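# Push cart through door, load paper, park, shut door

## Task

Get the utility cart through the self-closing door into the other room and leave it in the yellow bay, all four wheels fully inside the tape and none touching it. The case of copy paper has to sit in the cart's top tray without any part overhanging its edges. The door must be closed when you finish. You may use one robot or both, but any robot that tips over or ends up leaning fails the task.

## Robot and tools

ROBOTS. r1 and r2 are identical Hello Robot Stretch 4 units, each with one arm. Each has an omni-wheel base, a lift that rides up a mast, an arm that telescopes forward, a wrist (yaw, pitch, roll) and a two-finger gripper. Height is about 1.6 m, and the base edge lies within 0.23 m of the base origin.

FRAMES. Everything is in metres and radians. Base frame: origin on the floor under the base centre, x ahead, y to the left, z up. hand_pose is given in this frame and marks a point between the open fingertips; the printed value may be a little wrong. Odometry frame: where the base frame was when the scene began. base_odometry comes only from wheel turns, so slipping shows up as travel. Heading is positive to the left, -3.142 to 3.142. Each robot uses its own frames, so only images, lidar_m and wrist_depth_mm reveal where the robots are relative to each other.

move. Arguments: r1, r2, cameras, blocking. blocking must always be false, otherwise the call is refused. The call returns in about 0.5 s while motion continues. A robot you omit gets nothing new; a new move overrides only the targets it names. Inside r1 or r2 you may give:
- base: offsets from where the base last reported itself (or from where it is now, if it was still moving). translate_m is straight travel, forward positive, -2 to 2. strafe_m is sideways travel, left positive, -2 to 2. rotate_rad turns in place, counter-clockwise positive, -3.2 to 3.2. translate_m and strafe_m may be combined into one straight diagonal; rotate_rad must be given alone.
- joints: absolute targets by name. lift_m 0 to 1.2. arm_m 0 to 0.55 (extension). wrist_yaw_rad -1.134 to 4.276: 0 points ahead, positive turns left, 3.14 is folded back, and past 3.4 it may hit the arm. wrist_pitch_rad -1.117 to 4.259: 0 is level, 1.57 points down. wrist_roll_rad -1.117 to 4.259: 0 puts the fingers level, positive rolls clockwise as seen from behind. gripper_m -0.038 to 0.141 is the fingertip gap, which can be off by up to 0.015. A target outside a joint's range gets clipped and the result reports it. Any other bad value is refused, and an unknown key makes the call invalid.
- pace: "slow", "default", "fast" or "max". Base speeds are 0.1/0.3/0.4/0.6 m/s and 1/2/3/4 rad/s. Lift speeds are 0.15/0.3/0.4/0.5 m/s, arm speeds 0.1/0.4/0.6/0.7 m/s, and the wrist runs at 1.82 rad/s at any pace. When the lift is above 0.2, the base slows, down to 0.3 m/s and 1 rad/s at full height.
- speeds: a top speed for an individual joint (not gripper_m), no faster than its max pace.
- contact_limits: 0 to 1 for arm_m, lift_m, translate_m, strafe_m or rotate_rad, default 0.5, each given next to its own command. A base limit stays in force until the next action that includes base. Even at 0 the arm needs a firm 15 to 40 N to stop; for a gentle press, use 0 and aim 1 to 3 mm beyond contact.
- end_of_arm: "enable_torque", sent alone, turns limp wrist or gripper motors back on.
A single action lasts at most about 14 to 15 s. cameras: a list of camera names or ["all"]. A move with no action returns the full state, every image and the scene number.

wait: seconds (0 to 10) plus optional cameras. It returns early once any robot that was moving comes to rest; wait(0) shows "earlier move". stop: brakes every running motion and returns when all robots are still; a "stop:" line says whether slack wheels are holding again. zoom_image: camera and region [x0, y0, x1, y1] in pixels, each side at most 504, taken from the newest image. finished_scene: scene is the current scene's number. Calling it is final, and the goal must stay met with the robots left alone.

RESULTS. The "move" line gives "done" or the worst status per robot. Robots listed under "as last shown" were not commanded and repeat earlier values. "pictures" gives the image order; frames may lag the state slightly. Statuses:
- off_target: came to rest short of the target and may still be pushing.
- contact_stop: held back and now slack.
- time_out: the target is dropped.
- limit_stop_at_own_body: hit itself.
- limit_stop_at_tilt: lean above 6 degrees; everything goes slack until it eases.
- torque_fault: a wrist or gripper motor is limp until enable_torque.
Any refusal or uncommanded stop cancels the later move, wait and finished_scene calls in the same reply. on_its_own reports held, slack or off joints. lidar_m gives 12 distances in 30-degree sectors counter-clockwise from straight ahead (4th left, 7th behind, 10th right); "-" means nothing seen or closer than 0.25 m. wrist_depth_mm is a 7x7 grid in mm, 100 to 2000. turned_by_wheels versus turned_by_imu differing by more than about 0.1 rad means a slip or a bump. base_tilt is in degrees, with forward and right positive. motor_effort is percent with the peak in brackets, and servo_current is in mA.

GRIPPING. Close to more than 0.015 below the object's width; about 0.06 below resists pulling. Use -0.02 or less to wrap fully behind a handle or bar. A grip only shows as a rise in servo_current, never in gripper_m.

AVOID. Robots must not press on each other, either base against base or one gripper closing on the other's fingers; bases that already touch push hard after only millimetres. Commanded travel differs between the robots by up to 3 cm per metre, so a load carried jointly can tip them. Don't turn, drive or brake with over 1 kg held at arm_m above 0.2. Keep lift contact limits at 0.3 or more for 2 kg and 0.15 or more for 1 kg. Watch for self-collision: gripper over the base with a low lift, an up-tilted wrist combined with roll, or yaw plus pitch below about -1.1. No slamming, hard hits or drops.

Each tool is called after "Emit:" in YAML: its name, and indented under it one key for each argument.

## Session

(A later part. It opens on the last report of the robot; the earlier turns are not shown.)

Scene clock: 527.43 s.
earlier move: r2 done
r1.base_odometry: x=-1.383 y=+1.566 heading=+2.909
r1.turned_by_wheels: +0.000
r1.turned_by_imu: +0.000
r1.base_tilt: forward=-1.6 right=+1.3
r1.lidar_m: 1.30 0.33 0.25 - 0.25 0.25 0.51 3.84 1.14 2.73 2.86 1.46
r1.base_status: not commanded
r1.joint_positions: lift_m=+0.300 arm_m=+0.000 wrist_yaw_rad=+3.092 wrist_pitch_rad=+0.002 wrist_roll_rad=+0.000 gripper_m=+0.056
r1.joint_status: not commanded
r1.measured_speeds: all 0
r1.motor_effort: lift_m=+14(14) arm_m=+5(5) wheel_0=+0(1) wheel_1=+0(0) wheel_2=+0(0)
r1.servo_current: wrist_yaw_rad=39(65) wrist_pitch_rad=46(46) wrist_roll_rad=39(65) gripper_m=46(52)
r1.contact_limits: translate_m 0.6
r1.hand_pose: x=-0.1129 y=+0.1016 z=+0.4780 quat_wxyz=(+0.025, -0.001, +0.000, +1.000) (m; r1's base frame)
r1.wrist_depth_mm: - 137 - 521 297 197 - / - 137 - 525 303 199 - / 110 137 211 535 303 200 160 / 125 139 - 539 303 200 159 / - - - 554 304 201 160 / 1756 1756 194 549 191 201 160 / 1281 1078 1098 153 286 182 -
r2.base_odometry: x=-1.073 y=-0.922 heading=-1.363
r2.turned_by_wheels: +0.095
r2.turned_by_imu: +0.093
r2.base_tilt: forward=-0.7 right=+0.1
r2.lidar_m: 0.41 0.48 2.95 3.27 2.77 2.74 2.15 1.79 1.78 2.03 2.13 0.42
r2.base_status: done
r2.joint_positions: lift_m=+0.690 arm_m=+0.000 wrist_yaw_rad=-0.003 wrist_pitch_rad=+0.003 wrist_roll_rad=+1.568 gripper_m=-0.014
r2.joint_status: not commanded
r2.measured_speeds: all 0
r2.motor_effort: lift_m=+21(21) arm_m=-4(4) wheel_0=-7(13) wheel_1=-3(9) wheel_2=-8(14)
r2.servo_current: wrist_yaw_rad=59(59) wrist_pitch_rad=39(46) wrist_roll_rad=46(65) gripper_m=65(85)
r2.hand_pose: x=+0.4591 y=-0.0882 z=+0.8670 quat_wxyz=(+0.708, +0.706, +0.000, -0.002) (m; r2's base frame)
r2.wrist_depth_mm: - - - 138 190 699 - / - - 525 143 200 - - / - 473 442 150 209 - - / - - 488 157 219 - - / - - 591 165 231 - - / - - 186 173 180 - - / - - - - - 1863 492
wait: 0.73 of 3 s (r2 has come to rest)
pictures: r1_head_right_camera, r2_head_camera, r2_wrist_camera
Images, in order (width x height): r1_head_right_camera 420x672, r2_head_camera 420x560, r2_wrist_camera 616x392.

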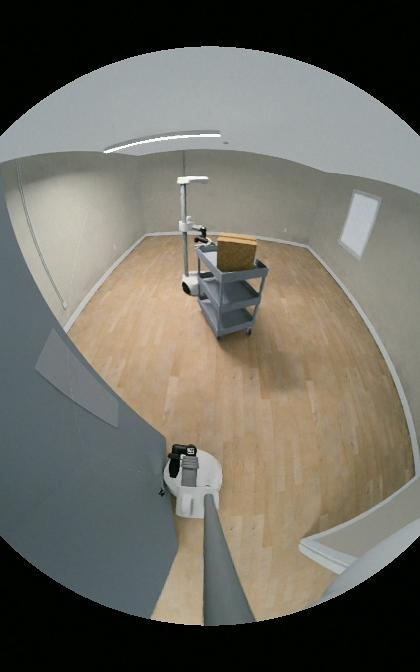

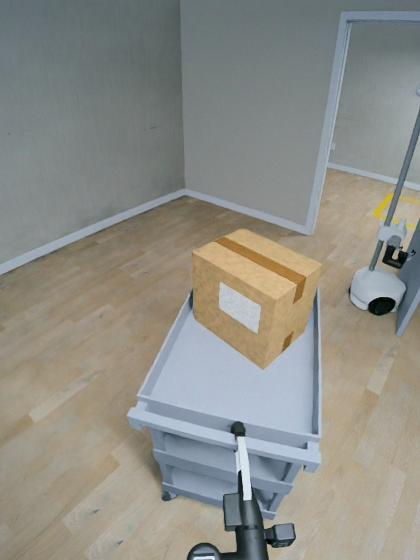

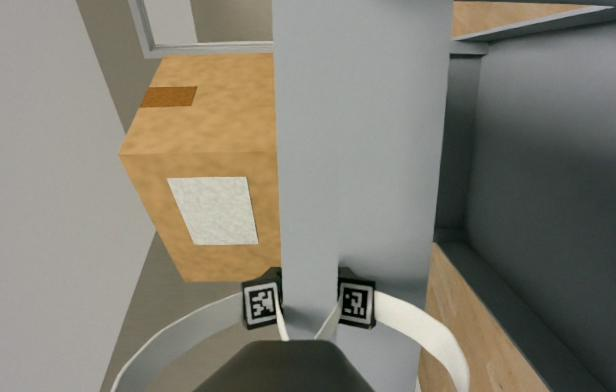

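Emit:
move:
  r2: {"base":{"strafe_m":-0.3}}
  blocking: false

Emit:
wait:
  seconds: 3

Emit:
move:
  r2: {"base":{"rotate_rad":0.3},"pace":"slow"}
  blocking: false

Emit:
wait:
  seconds: 3

Emit:
move:
  r2: {"base":{"strafe_m":-0.3}}
  blocking: false

Emit:
wait:
  seconds: 3

Emit:
move:
  r2: {"base":{"rotate_rad":0.3},"pace":"slow"}
  blocking: false

Emit:
wait:
  seconds: 3

Emit:
move:
  r2: {"base":{"strafe_m":-0.3}}
  blocking: false

Emit:
wait:
  seconds: 3

Emit:
move:
  r2: {"base":{"rotate_rad":0.3},"pace":"slow"}
  blocking: false

Emit:
wait:
  seconds: 3
  cameras: ["r2_head_camera","r2_wrist_camera","r1_head_right_camera"]

Scene clock: 539.83 s.
move: r2 moving
r1: as last shown
r1.lidar_m: 1.28 0.33 0.25 - 0.25 0.25 0.47 3.85 1.13 2.76 2.86 1.47
r1.servo_current: wrist_yaw_rad=39(59) wrist_pitch_rad=52(52) wrist_roll_rad=52(59) gripper_m=46(46)
r1.contact_limits: translate_m 0.6
r1.wrist_depth_mm: - 137 - 521 297 198 - / - 137 - 535 301 198 - / 110 137 211 535 301 200 160 / 125 139 - 539 304 200 160 / - - - 544 306 201 160 / 1708 1756 193 544 191 201 160 / 1281 1098 1118 154 285 182 -
r2.base_odometry: x=-1.108 y=-0.929 heading=-1.363
r2.turned_by_wheels: +0.000
r2.turned_by_imu: +0.001
r2.base_tilt: forward=-0.7 right=+0.0
r2.lidar_m: 0.40 0.49 2.99 3.32 2.78 2.76 2.12 1.76 1.75 2.00 2.11 0.41
r2.base_status: strafe_m moving
r2.joint_positions: lift_m=+0.690 arm_m=+0.000 wrist_yaw_rad=+0.003 wrist_pitch_rad=+0.003 wrist_roll_rad=+1.568 gripper_m=-0.014
r2.joint_status: not commanded
r2.measured_speeds: translate_m=+0.000 strafe_m=-0.141 rotate_rad=+0.000 lift_m=+0.000 arm_m=+0.000 wrist_yaw_rad=+0.018 wrist_pitch_rad=+0.000 wrist_roll_rad=+0.000
r2.motor_effort: lift_m=+21(21) arm_m=-3(4) wheel_0=+16(16) wheel_1=-10(11) wheel_2=+0(6)
r2.servo_current: wrist_yaw_rad=39(59) wrist_pitch_rad=39(52) wrist_roll_rad=52(52) gripper_m=72(78)
r2.hand_pose: x=+0.4596 y=-0.0864 z=+0.8670 quat_wxyz=(+0.708, +0.706, +0.002, +0.000) (m; r2's base frame)
r2.wrist_depth_mm: - - - 135 187 715 - / - - 521 140 196 - - / - 469 439 147 206 - - / - - 488 155 218 - - / - - 591 163 229 - - / - - 186 171 180 1863 - / - - - - - 1708 492
pictures: none

Scene clock: 541.67 s.
earlier move: r2 done
r1.base_odometry: x=-1.383 y=+1.566 heading=+2.909
r1.turned_by_wheels: +0.000
r1.turned_by_imu: +0.000
r1.base_tilt: forward=-1.6 right=+1.3
r1.lidar_m: 1.21 0.34 0.25 - 0.25 0.25 0.48 3.81 1.13 2.76 2.84 1.45
r1.base_status: not commanded
r1.joint_positions: lift_m=+0.300 arm_m=+0.000 wrist_yaw_rad=+3.092 wrist_pitch_rad=+0.002 wrist_roll_rad=+0.000 gripper_m=+0.056
r1.joint_status: not commanded
r1.measured_speeds: all 0
r1.motor_effort: lift_m=+14(14) arm_m=+5(5) wheel_0=+0(1) wheel_1=+0(1) wheel_2=+0(0)
r1.servo_current: wrist_yaw_rad=59(72) wrist_pitch_rad=39(52) wrist_roll_rad=39(65) gripper_m=39(52)
r1.contact_limits: translate_m 0.6
r1.hand_pose: x=-0.1129 y=+0.1016 z=+0.4780 quat_wxyz=(+0.025, -0.001, +0.000, +1.000) (m; r1's base frame)
r1.wrist_depth_mm: - 137 - 530 298 196 - / - 137 - 530 303 199 - / 110 138 211 535 303 200 160 / 125 139 - 544 304 201 160 / - - - 539 304 200 160 / 1708 1808 193 554 191 201 160 / 1229 1098 1138 153 285 182 -
r2.base_odometry: x=-1.367 y=-0.984 heading=-1.363
r2.turned_by_wheels: +0.000
r2.turned_by_imu: +0.001
r2.base_tilt: forward=-0.7 right=+0.1
r2.lidar_m: 0.38 0.41 3.18 3.53 2.96 2.96 1.86 1.56 1.55 1.78 2.85 0.44
r2.base_status: done
r2.joint_positions: lift_m=+0.690 arm_m=+0.000 wrist_yaw_rad=+0.003 wrist_pitch_rad=+0.003 wrist_roll_rad=+1.568 gripper_m=-0.014
r2.joint_status: not commanded
r2.measured_speeds: all 0
r2.motor_effort: lift_m=+21(21) arm_m=-4(4) wheel_0=+4(18) wheel_1=+0(11) wheel_2=+0(6)
r2.servo_current: wrist_yaw_rad=46(59) wrist_pitch_rad=39(52) wrist_roll_rad=46(59) gripper_m=78(78)
r2.hand_pose: x=+0.4596 y=-0.0866 z=+0.8670 quat_wxyz=(+0.708, +0.706, +0.002, +0.000) (m; r2's base frame)
r2.wrist_depth_mm: - - - 185 246 253 254 / - - - 182 243 1576 1182 / - - - 180 241 1499 - / - - 535 179 239 831 - / - - 466 177 236 831 - / - - 187 175 181 - - / - - - - 233 - -
wait: 1.83 of 3 s (r2 has come to rest)
pictures: none

Scene clock: 542.17 s.
move: r2 moving
r1: as last shown
r1.lidar_m: 1.21 0.33 0.25 - 0.25 0.26 0.51 3.83 1.14 2.75 2.87 1.42
r1.motor_effort: lift_m=+14(14) arm_m=+5(5) wheel_0=+0(1) wheel_1=+0(0) wheel_2=+0(0)
r1.servo_current: wrist_yaw_rad=46(59) wrist_pitch_rad=33(46) wrist_roll_rad=59(59) gripper_m=39(46)
r1.contact_limits: translate_m 0.6
r1.wrist_depth_mm: - 137 - 525 298 198 - / - 137 - 530 298 199 - / 110 138 211 535 301 200 160 / 125 139 - 539 304 200 160 / - - - 549 304 201 160 / 1756 1756 193 549 191 201 160 / 1255 1098 1118 153 285 182 -
r2.base_odometry: x=-1.367 y=-0.984 heading=-1.239
r2.turned_by_wheels: +0.124
r2.turned_by_imu: +0.120
r2.base_tilt: forward=-0.7 right=+0.1
r2.lidar_m: 0.40 0.42 3.17 3.31 2.95 2.83 1.75 1.55 1.58 1.91 1.87 0.44
r2.base_status: rotate_rad moving
r2.joint_positions: lift_m=+0.690 arm_m=+0.000 wrist_yaw_rad=-0.007 wrist_pitch_rad=+0.003 wrist_roll_rad=+1.568 gripper_m=-0.014
r2.joint_status: not commanded
r2.measured_speeds: translate_m=+0.002 strafe_m=+0.001 rotate_rad=+0.485 lift_m=+0.000 arm_m=+0.000 wrist_yaw_rad=+0.000 wrist_pitch_rad=+0.000 wrist_roll_rad=+0.000
r2.motor_effort: lift_m=+21(21) arm_m=-4(4) wheel_0=-10(12) wheel_1=-7(9) wheel_2=-15(15)
r2.servo_current: wrist_yaw_rad=59(59) wrist_pitch_rad=39(46) wrist_roll_rad=46(52) gripper_m=78(78)
r2.hand_pose: x=+0.4587 y=-0.0895 z=+0.8670 quat_wxyz=(+0.708, +0.706, -0.001, -0.004) (m; r2's base frame)
r2.wrist_depth_mm: - - - 166 225 232 243 / - - - 168 227 1708 1098 / - - 591 169 229 831 - / - - 466 171 232 842 - / - - 496 173 234 842 - / - - 186 175 182 - - / - - - - 238 - -
pictures: none

Scene clock: 543.07 s.
earlier move: r2 done
r1.base_odometry: x=-1.383 y=+1.566 heading=+2.909
r1.turned_by_wheels: +0.000
r1.turned_by_imu: +0.000
r1.base_tilt: forward=-1.5 right=+1.3
r1.lidar_m: 1.23 0.36 0.25 - 0.25 0.25 0.49 3.82 1.14 2.77 2.89 1.45
r1.base_status: not commanded
r1.joint_positions: lift_m=+0.300 arm_m=+0.000 wrist_yaw_rad=+3.092 wrist_pitch_rad=+0.002 wrist_roll_rad=+0.000 gripper_m=+0.056
r1.joint_status: not commanded
r1.measured_speeds: all 0
r1.motor_effort: lift_m=+14(14) arm_m=+5(5) wheel_0=+0(1) wheel_1=+0(0) wheel_2=+0(0)
r1.servo_current: wrist_yaw_rad=59(72) wrist_pitch_rad=52(52) wrist_roll_rad=39(65) gripper_m=46(52)
r1.contact_limits: translate_m 0.6
r1.hand_pose: x=-0.1129 y=+0.1016 z=+0.4780 quat_wxyz=(+0.025, -0.001, +0.000, +1.000) (m; r1's base frame)
r1.wrist_depth_mm: - 137 - 521 297 197 - / - 137 - 535 301 199 - / 110 138 211 535 304 200 160 / 125 139 - 539 304 201 160 / - - - 549 306 200 160 / 1756 1756 193 549 191 201 160 / 1229 1118 1118 153 285 181 -
r2.base_odometry: x=-1.367 y=-0.984 heading=-1.064
r2.turned_by_wheels: +0.175
r2.turned_by_imu: +0.170
r2.base_tilt: forward=-0.7 right=+0.1
r2.lidar_m: 0.41 0.51 3.30 3.08 2.94 2.27 1.63 1.56 1.63 2.21 1.87 0.40
r2.base_status: done
r2.joint_positions: lift_m=+0.690 arm_m=+0.000 wrist_yaw_rad=-0.004 wrist_pitch_rad=+0.003 wrist_roll_rad=+1.568 gripper_m=-0.014
r2.joint_status: not commanded
r2.measured_speeds: all 0
r2.motor_effort: lift_m=+21(21) arm_m=-3(4) wheel_0=-7(12) wheel_1=-3(9) wheel_2=-6(15)
r2.servo_current: wrist_yaw_rad=46(59) wrist_pitch_rad=39(52) wrist_roll_rad=59(65) gripper_m=72(78)
r2.hand_pose: x=+0.4589 y=-0.0887 z=+0.8670 quat_wxyz=(+0.708, +0.706, +0.000, -0.003) (m; r2's base frame)
r2.wrist_depth_mm: - - - 129 181 - - / - - 480 133 194 - - / - 445 436 143 205 - - / - - 508 152 218 - - / - - 634 162 230 - - / - - 186 171 180 1708 - / - - - - - 1863 492
wait: 0.90 of 3 s (r2 has come to rest)
pictures: none

Scene clock: 543.57 s.
move: r2 moving
r1: as last shown
r1.base_tilt: forward=-1.6 right=+1.3
r1.lidar_m: 1.22 0.35 0.25 - 0.25 0.25 0.50 3.84 1.15 2.77 2.89 1.44
r1.motor_effort: lift_m=+14(14) arm_m=+5(5) wheel_0=+1(1) wheel_1=+0(0) wheel_2=+0(0)
r1.servo_current: wrist_yaw_rad=52(65) wrist_pitch_rad=46(52) wrist_roll_rad=65(65) gripper_m=46(52)
r1.contact_limits: translate_m 0.6
r1.wrist_depth_mm: - 137 - 517 297 197 - / - 137 - 525 300 199 - / 110 137 211 530 303 200 160 / 125 139 - 539 306 201 160 / - - - 544 304 200 160 / 1708 1808 193 544 191 202 160 / 1229 1098 1118 153 286 182 -
r2.base_odometry: x=-1.398 y=-1.001 heading=-1.063
r2.turned_by_wheels: +0.001
r2.turned_by_imu: +0.001
r2.base_tilt: forward=-0.7 right=+0.1
r2.lidar_m: 0.44 0.48 3.30 3.12 2.97 2.22 1.62 1.52 1.58 2.18 1.82 0.41
r2.base_status: strafe_m moving
r2.joint_positions: lift_m=+0.690 arm_m=+0.000 wrist_yaw_rad=+0.004 wrist_pitch_rad=+0.003 wrist_roll_rad=+1.568 gripper_m=-0.014
r2.joint_status: not commanded
r2.measured_speeds: translate_m=+0.000 strafe_m=-0.140 rotate_rad=-0.003 lift_m=+0.000 arm_m=+0.000 wrist_yaw_rad=+0.009 wrist_pitch_rad=+0.000 wrist_roll_rad=+0.000
r2.motor_effort: lift_m=+21(21) arm_m=-4(4) wheel_0=+18(18) wheel_1=-8(11) wheel_2=+0(5)
r2.servo_current: wrist_yaw_rad=46(59) wrist_pitch_rad=39(46) wrist_roll_rad=52(59) gripper_m=72(78)
r2.hand_pose: x=+0.4597 y=-0.0862 z=+0.8670 quat_wxyz=(+0.708, +0.706, +0.003, +0.000) (m; r2's base frame)
r2.wrist_depth_mm: - - - 124 178 - - / - - 480 130 189 - - / - 442 436 140 202 - - / - - 500 149 215 - - / - - 634 157 228 - - / - - - 171 181 1708 - / - - - - 259 1708 492
pictures: none

Scene clock: 545.40 s.
earlier move: r2 done
r1.base_odometry: x=-1.383 y=+1.566 heading=+2.909
r1.turned_by_wheels: +0.000
r1.turned_by_imu: +0.000
r1.base_tilt: forward=-1.6 right=+1.3
r1.lidar_m: 1.14 0.36 0.25 - 0.25 0.25 0.50 3.83 1.13 2.77 2.88 1.44
r1.base_status: not commanded
r1.joint_positions: lift_m=+0.300 arm_m=+0.000 wrist_yaw_rad=+3.092 wrist_pitch_rad=+0.002 wrist_roll_rad=+0.000 gripper_m=+0.056
r1.joint_status: not commanded
r1.measured_speeds: all 0
r1.motor_effort: lift_m=+14(14) arm_m=+5(5) wheel_0=+0(1) wheel_1=+0(0) wheel_2=+0(0)
r1.servo_current: wrist_yaw_rad=59(72) wrist_pitch_rad=46(52) wrist_roll_rad=59(65) gripper_m=39(52)
r1.contact_limits: translate_m 0.6
r1.hand_pose: x=-0.1129 y=+0.1016 z=+0.4780 quat_wxyz=(+0.025, -0.001, +0.000, +1.000) (m; r1's base frame)
r1.wrist_depth_mm: - 137 - 525 298 197 - / - 138 - 530 300 198 - / 110 137 211 535 301 200 160 / 125 139 - 539 304 201 160 / - - - 544 304 201 160 / 1708 1808 193 544 191 201 160 / 1229 1138 1138 153 283 182 -
r2.base_odometry: x=-1.629 y=-1.130 heading=-1.064
r2.turned_by_wheels: +0.000
r2.turned_by_imu: +0.001
r2.base_tilt: forward=-0.7 right=+0.1
r2.lidar_m: 0.40 0.42 3.45 3.34 3.20 2.06 1.49 1.40 1.47 2.00 1.63 0.43
r2.base_status: done
r2.joint_positions: lift_m=+0.690 arm_m=+0.000 wrist_yaw_rad=+0.003 wrist_pitch_rad=+0.003 wrist_roll_rad=+1.568 gripper_m=-0.014
r2.joint_status: not commanded
r2.measured_speeds: all 0
r2.motor_effort: lift_m=+21(21) arm_m=-4(4) wheel_0=+4(18) wheel_1=-2(12) wheel_2=+0(5)
r2.servo_current: wrist_yaw_rad=46(65) wrist_pitch_rad=46(52) wrist_roll_rad=39(59) gripper_m=72(78)
r2.hand_pose: x=+0.4596 y=-0.0866 z=+0.8670 quat_wxyz=(+0.708, +0.706, +0.002, +0.000) (m; r2's base frame)
r2.wrist_depth_mm: - - - 173 234 241 241 / - - - 174 233 1661 1182 / - - - 174 234 831 - / - - 492 174 235 842 - / - - 480 175 236 842 - / - - 187 175 182 - - / - - 580 - 235 - -
wait: 1.83 of 3 s (r2 has come to rest)
pictures: none

Scene clock: 545.90 s.
move: r2 moving
r1: as last shown
r1.lidar_m: 1.15 0.34 0.25 - 0.25 0.25 0.52 3.84 1.13 2.77 2.87 1.37
r1.servo_current: wrist_yaw_rad=46(65) wrist_pitch_rad=46(46) wrist_roll_rad=52(59) gripper_m=39(46)
r1.contact_limits: translate_m 0.6
r1.wrist_depth_mm: - 137 - 525 297 197 - / - 137 - 530 301 199 - / 110 138 211 535 304 200 160 / 125 139 - 539 304 201 160 / - - - 544 303 201 160 / 1708 1708 193 549 191 201 160 / 1281 1118 1098 153 283 181 -
r2.base_odometry: x=-1.629 y=-1.129 heading=-0.940
r2.turned_by_wheels: +0.124
r2.turned_by_imu: +0.120
r2.base_tilt: forward=-0.7 right=+0.1
r2.lidar_m: 0.41 0.45 3.58 3.24 3.20 1.79 1.40 1.41 1.53 2.30 1.63 0.41
r2.base_status: rotate_rad moving
r2.joint_positions: lift_m=+0.690 arm_m=+0.000 wrist_yaw_rad=-0.007 wrist_pitch_rad=+0.003 wrist_roll_rad=+1.568 gripper_m=-0.014
r2.joint_status: not commanded
r2.measured_speeds: translate_m=+0.001 strafe_m=+0.000 rotate_rad=+0.484 lift_m=+0.000 arm_m=+0.000 wrist_yaw_rad=+0.000 wrist_pitch_rad=+0.000 wrist_roll_rad=+0.000
r2.motor_effort: lift_m=+21(21) arm_m=-3(4) wheel_0=-8(13) wheel_1=-8(10) wheel_2=-15(15)
r2.servo_current: wrist_yaw_rad=52(65) wrist_pitch_rad=33(46) wrist_roll_rad=52(59) gripper_m=72(78)
r2.hand_pose: x=+0.4587 y=-0.0895 z=+0.8670 quat_wxyz=(+0.708, +0.706, -0.001, -0.004) (m; r2's base frame)
r2.wrist_depth_mm: - - - 160 217 229 246 / - - - 163 222 1464 - / - - 554 166 224 - - / - - 459 169 229 820 - / - - 508 172 233 842 - / - - 186 174 182 - - / - - - - 241 - -
pictures: none

Scene clock: 546.80 s.
earlier move: r2 done
r1.base_odometry: x=-1.383 y=+1.566 heading=+2.909
r1.turned_by_wheels: +0.000
r1.turned_by_imu: +0.000
r1.base_tilt: forward=-1.6 right=+1.3
r1.lidar_m: 1.17 0.35 0.25 - 0.25 0.25 0.51 3.84 1.14 2.76 2.87 1.38
r1.base_status: not commanded
r1.joint_positions: lift_m=+0.300 arm_m=+0.000 wrist_yaw_rad=+3.092 wrist_pitch_rad=+0.002 wrist_roll_rad=+0.000 gripper_m=+0.056
r1.joint_status: not commanded
r1.measured_speeds: all 0
r1.motor_effort: lift_m=+14(14) arm_m=+5(5) wheel_0=+0(1) wheel_1=+0(0) wheel_2=+0(0)
r1.servo_current: wrist_yaw_rad=52(72) wrist_pitch_rad=46(46) wrist_roll_rad=59(59) gripper_m=46(46)
r1.contact_limits: translate_m 0.6
r1.hand_pose: x=-0.1129 y=+0.1016 z=+0.4780 quat_wxyz=(+0.025, -0.001, +0.000, +1.000) (m; r1's base frame)
r1.wrist_depth_mm: - 137 - 525 297 198 - / - 137 - 535 301 198 - / 110 138 211 530 303 199 159 / 125 139 - 539 304 201 160 / - - - 549 306 201 160 / 1756 1708 193 549 191 200 160 / 1281 1098 1138 154 285 182 -
r2.base_odometry: x=-1.629 y=-1.130 heading=-0.765
r2.turned_by_wheels: +0.175
r2.turned_by_imu: +0.170
r2.base_tilt: forward=-0.7 right=+0.1
r2.lidar_m: 0.41 0.55 3.66 3.21 2.75 1.61 1.42 1.42 1.66 2.59 1.63 0.39
r2.base_status: done
r2.joint_positions: lift_m=+0.690 arm_m=+0.000 wrist_yaw_rad=-0.005 wrist_pitch_rad=+0.003 wrist_roll_rad=+1.568 gripper_m=-0.014
r2.joint_status: not commanded
r2.measured_speeds: all 0
r2.motor_effort: lift_m=+21(21) arm_m=-4(4) wheel_0=-6(13) wheel_1=-4(10) wheel_2=-7(15)
r2.servo_current: wrist_yaw_rad=46(65) wrist_pitch_rad=46(46) wrist_roll_rad=46(59) gripper_m=72(78)
r2.hand_pose: x=+0.4589 y=-0.0888 z=+0.8670 quat_wxyz=(+0.708, +0.706, -0.001, -0.003) (m; r2's base frame)
r2.wrist_depth_mm: - - 517 118 174 - - / - 477 455 126 185 - - / - 445 433 136 198 - - / - - 530 146 212 - - / - - - 156 229 - - / - - 185 172 182 1708 - / - - - - - 1863 480
wait: 0.90 of 3 s (r2 has come to rest)
pictures: none

Scene clock: 547.30 s.
move: r2 moving
r1: as last shown
r1.lidar_m: 1.17 0.36 0.25 - 0.25 0.25 0.50 3.81 1.14 2.76 2.87 1.36
r1.motor_effort: lift_m=+14(14) arm_m=+5(5) wheel_0=+0(0) wheel_1=+0(0) wheel_2=+0(0)
r1.servo_current: wrist_yaw_rad=72(72) wrist_pitch_rad=46(46) wrist_roll_rad=39(59) gripper_m=39(52)
r1.contact_limits: translate_m 0.6
r1.wrist_depth_mm: - 137 - 525 298 197 - / - 137 - 535 300 199 - / 110 138 211 535 304 200 160 / 125 140 - 544 304 200 160 / - - - 544 306 201 160 / 1756 1756 193 549 191 200 160 / 1255 1098 1098 153 285 182 -
r2.base_odometry: x=-1.654 y=-1.155 heading=-0.764
r2.turned_by_wheels: +0.001
r2.turned_by_imu: +0.001
r2.base_tilt: forward=-0.7 right=+0.1
r2.lidar_m: 0.43 0.53 3.70 3.24 2.70 1.61 1.41 1.41 1.68 2.55 1.60 0.39
r2.base_status: strafe_m moving
r2.joint_positions: lift_m=+0.690 arm_m=+0.000 wrist_yaw_rad=+0.004 wrist_pitch_rad=+0.003 wrist_roll_rad=+1.568 gripper_m=-0.014
r2.joint_status: not commanded
r2.measured_speeds: translate_m=+0.000 strafe_m=-0.140 rotate_rad=-0.002 lift_m=+0.000 arm_m=+0.000 wrist_yaw_rad=+0.015 wrist_pitch_rad=+0.000 wrist_roll_rad=+0.000
r2.motor_effort: lift_m=+21(21) arm_m=-4(4) wheel_0=+18(18) wheel_1=-9(11) wheel_2=+0(6)
r2.servo_current: wrist_yaw_rad=46(59) wrist_pitch_rad=39(46) wrist_roll_rad=46(52) gripper_m=65(78)
r2.hand_pose: x=+0.4596 y=-0.0863 z=+0.8670 quat_wxyz=(+0.708, +0.706, +0.003, +0.000) (m; r2's base frame)
r2.wrist_depth_mm: - - 508 114 169 - - / - 469 449 122 180 - - / - 445 433 132 193 - - / - - 535 143 209 - - / - - - 154 227 - - / - - 187 168 180 1756 - / - - - - - 1708 477
pictures: none

Scene clock: 549.13 s.
earlier move: r2 done
r1.base_odometry: x=-1.383 y=+1.566 heading=+2.909
r1.turned_by_wheels: +0.000
r1.turned_by_imu: +0.000
r1.base_tilt: forward=-1.6 right=+1.3
r1.lidar_m: 1.07 0.36 0.25 - 0.25 0.25 0.50 3.81 1.14 2.76 2.86 1.10
r1.base_status: not commanded
r1.joint_positions: lift_m=+0.300 arm_m=+0.000 wrist_yaw_rad=+3.092 wrist_pitch_rad=+0.002 wrist_roll_rad=+0.000 gripper_m=+0.056
r1.joint_status: not commanded
r1.measured_speeds: all 0
r1.motor_effort: lift_m=+14(14) arm_m=+5(5) wheel_0=+0(1) wheel_1=+0(0) wheel_2=+0(0)
r1.servo_current: wrist_yaw_rad=52(72) wrist_pitch_rad=39(46) wrist_roll_rad=72(72) gripper_m=39(52)
r1.contact_limits: translate_m 0.6
r1.hand_pose: x=-0.1129 y=+0.1016 z=+0.4780 quat_wxyz=(+0.025, -0.001, +0.000, +1.000) (m; r1's base frame)
r1.wrist_depth_mm: - 137 - 521 298 198 - / - 137 - 530 301 199 - / 110 138 211 535 301 200 159 / 124 139 - 544 303 200 160 / - - - 539 306 200 160 / 1708 1756 193 544 191 200 160 / 1205 1118 1118 153 285 182 -
r2.base_odometry: x=-1.836 y=-1.346 heading=-0.765
r2.turned_by_wheels: -0.001
r2.turned_by_imu: +0.001
r2.base_tilt: forward=-0.7 right=+0.1
r2.lidar_m: 0.40 0.45 3.99 3.50 2.61 1.53 1.33 1.35 1.59 2.31 1.38 0.44
r2.base_status: done
r2.joint_positions: lift_m=+0.690 arm_m=+0.000 wrist_yaw_rad=+0.003 wrist_pitch_rad=+0.003 wrist_roll_rad=+1.568 gripper_m=-0.014
r2.joint_status: not commanded
r2.measured_speeds: all 0
r2.motor_effort: lift_m=+21(21) arm_m=-4(4) wheel_0=+5(20) wheel_1=-3(11) wheel_2=+0(6)
r2.servo_current: wrist_yaw_rad=52(65) wrist_pitch_rad=46(46) wrist_roll_rad=46(59) gripper_m=78(78)
r2.hand_pose: x=+0.4595 y=-0.0867 z=+0.8670 quat_wxyz=(+0.708, +0.706, +0.002, +0.000) (m; r2's base frame)
r2.wrist_depth_mm: - - - 162 220 227 236 / - - - 164 223 1537 - / - - 569 167 226 820 - / - - 462 169 229 831 - / - - 500 172 234 854 - / - - 187 175 181 - - / - - 621 - 240 - -
wait: 1.83 of 3 s (r2 has come to rest)
pictures: none

Scene clock: 549.63 s.
move: r2 moving
r1: as last shown
r1.lidar_m: 1.09 0.32 0.25 - 0.25 0.25 0.52 3.85 1.13 2.77 2.89 1.09
r1.motor_effort: lift_m=+14(14) arm_m=+5(5) wheel_0=-1(1) wheel_1=+0(0) wheel_2=+0(0)
r1.servo_current: wrist_yaw_rad=52(59) wrist_pitch_rad=46(52) wrist_roll_rad=46(72) gripper_m=46(46)
r1.contact_limits: translate_m 0.6
r1.wrist_depth_mm: - 137 - 530 298 197 - / - 137 - 530 303 198 - / 110 138 211 535 303 198 160 / 125 140 - 535 306 200 160 / - - - 544 307 201 160 / 1708 1756 194 559 191 202 160 / 1255 1098 1118 153 283 182 -
r2.base_odometry: x=-1.837 y=-1.346 heading=-0.641
r2.turned_by_wheels: +0.124
r2.turned_by_imu: +0.120
r2.base_tilt: forward=-0.7 right=+0.1
r2.lidar_m: 0.41 0.48 3.76 3.50 2.16 1.46 1.33 1.37 1.73 2.31 1.35 0.42
r2.base_status: rotate_rad moving
r2.joint_positions: lift_m=+0.690 arm_m=+0.000 wrist_yaw_rad=-0.007 wrist_pitch_rad=+0.003 wrist_roll_rad=+1.568 gripper_m=-0.014
r2.joint_status: not commanded
r2.measured_speeds: translate_m=+0.000 strafe_m=-0.001 rotate_rad=+0.489 lift_m=+0.000 arm_m=+0.000 wrist_yaw_rad=+0.000 wrist_pitch_rad=+0.000 wrist_roll_rad=+0.000
r2.motor_effort: lift_m=+21(21) arm_m=-4(4) wheel_0=-7(11) wheel_1=-8(9) wheel_2=-15(15)
r2.servo_current: wrist_yaw_rad=59(59) wrist_pitch_rad=46(46) wrist_roll_rad=46(59) gripper_m=72(78)
r2.hand_pose: x=+0.4587 y=-0.0895 z=+0.8670 quat_wxyz=(+0.708, +0.706, -0.001, -0.004) (m; r2's base frame)
r2.wrist_depth_mm: - - - 149 204 1464 1098 / - - - 154 211 768 - / - - 500 158 216 - - / - 484 459 162 225 831 - / - - 535 169 232 - - / - - 186 174 180 - - / - - - - - - 525
pictures: none

Scene clock: 550.53 s.
earlier move: r2 done
r1.base_odometry: x=-1.383 y=+1.566 heading=+2.909
r1.turned_by_wheels: +0.000
r1.turned_by_imu: +0.000
r1.base_tilt: forward=-1.6 right=+1.3
r1.lidar_m: 1.10 0.34 0.25 - 0.25 0.26 0.52 3.83 1.11 2.77 2.86 1.17
r1.base_status: not commanded
r1.joint_positions: lift_m=+0.300 arm_m=+0.000 wrist_yaw_rad=+3.092 wrist_pitch_rad=+0.002 wrist_roll_rad=+0.000 gripper_m=+0.056
r1.joint_status: not commanded
r1.measured_speeds: all 0
r1.motor_effort: lift_m=+14(14) arm_m=+5(5) wheel_0=+0(1) wheel_1=+0(0) wheel_2=+0(0)
r1.servo_current: wrist_yaw_rad=46(59) wrist_pitch_rad=46(52) wrist_roll_rad=52(72) gripper_m=39(46)
r1.contact_limits: translate_m 0.6
r1.hand_pose: x=-0.1129 y=+0.1016 z=+0.4780 quat_wxyz=(+0.025, -0.001, +0.000, +1.000) (m; r1's base frame)
r1.wrist_depth_mm: - 137 - 521 298 197 - / - 137 - 525 301 199 - / 110 138 211 535 301 200 160 / 124 139 - 539 304 200 160 / - - - 544 306 202 160 / 1756 1808 193 544 191 202 160 / 1229 1098 1118 154 287 182 -
r2.base_odometry: x=-1.837 y=-1.346 heading=-0.466
r2.turned_by_wheels: +0.175
r2.turned_by_imu: +0.170
r2.base_tilt: forward=-0.7 right=+0.0
r2.lidar_m: 0.40 0.55 3.59 3.50 1.85 1.38 1.34 1.43 2.08 1.36 1.49 0.38
r2.base_status: done
r2.joint_positions: lift_m=+0.690 arm_m=+0.000 wrist_yaw_rad=-0.006 wrist_pitch_rad=+0.003 wrist_roll_rad=+1.568 gripper_m=-0.014
r2.joint_status: not commanded
r2.measured_speeds: all 0
r2.motor_effort: lift_m=+21(21) arm_m=-4(4) wheel_0=-5(11) wheel_1=-5(9) wheel_2=-6(15)
r2.servo_current: wrist_yaw_rad=46(65) wrist_pitch_rad=46(52) wrist_roll_rad=46(59) gripper_m=65(78)
r2.hand_pose: x=+0.4588 y=-0.0892 z=+0.8670 quat_wxyz=(+0.708, +0.706, -0.001, -0.003) (m; r2's base frame)
r2.wrist_depth_mm: - - 473 107 163 - - / - 430 424 119 176 - - / - 484 449 126 191 - - / - - 569 140 208 - - / - - - 153 228 - - / - - 186 170 181 1576 512 / - - - - - 1863 477
wait: 0.90 of 3 s (r2 has come to rest)
pictures: r1_head_right_camera, r2_head_camera, r2_wrist_camera
Images, in order (width x height): r1_head_right_camera 420x672, r2_head_camera 420x560, r2_wrist_camera 616x392.

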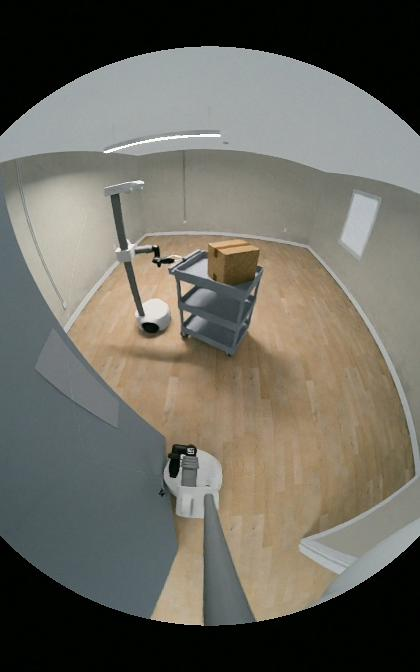

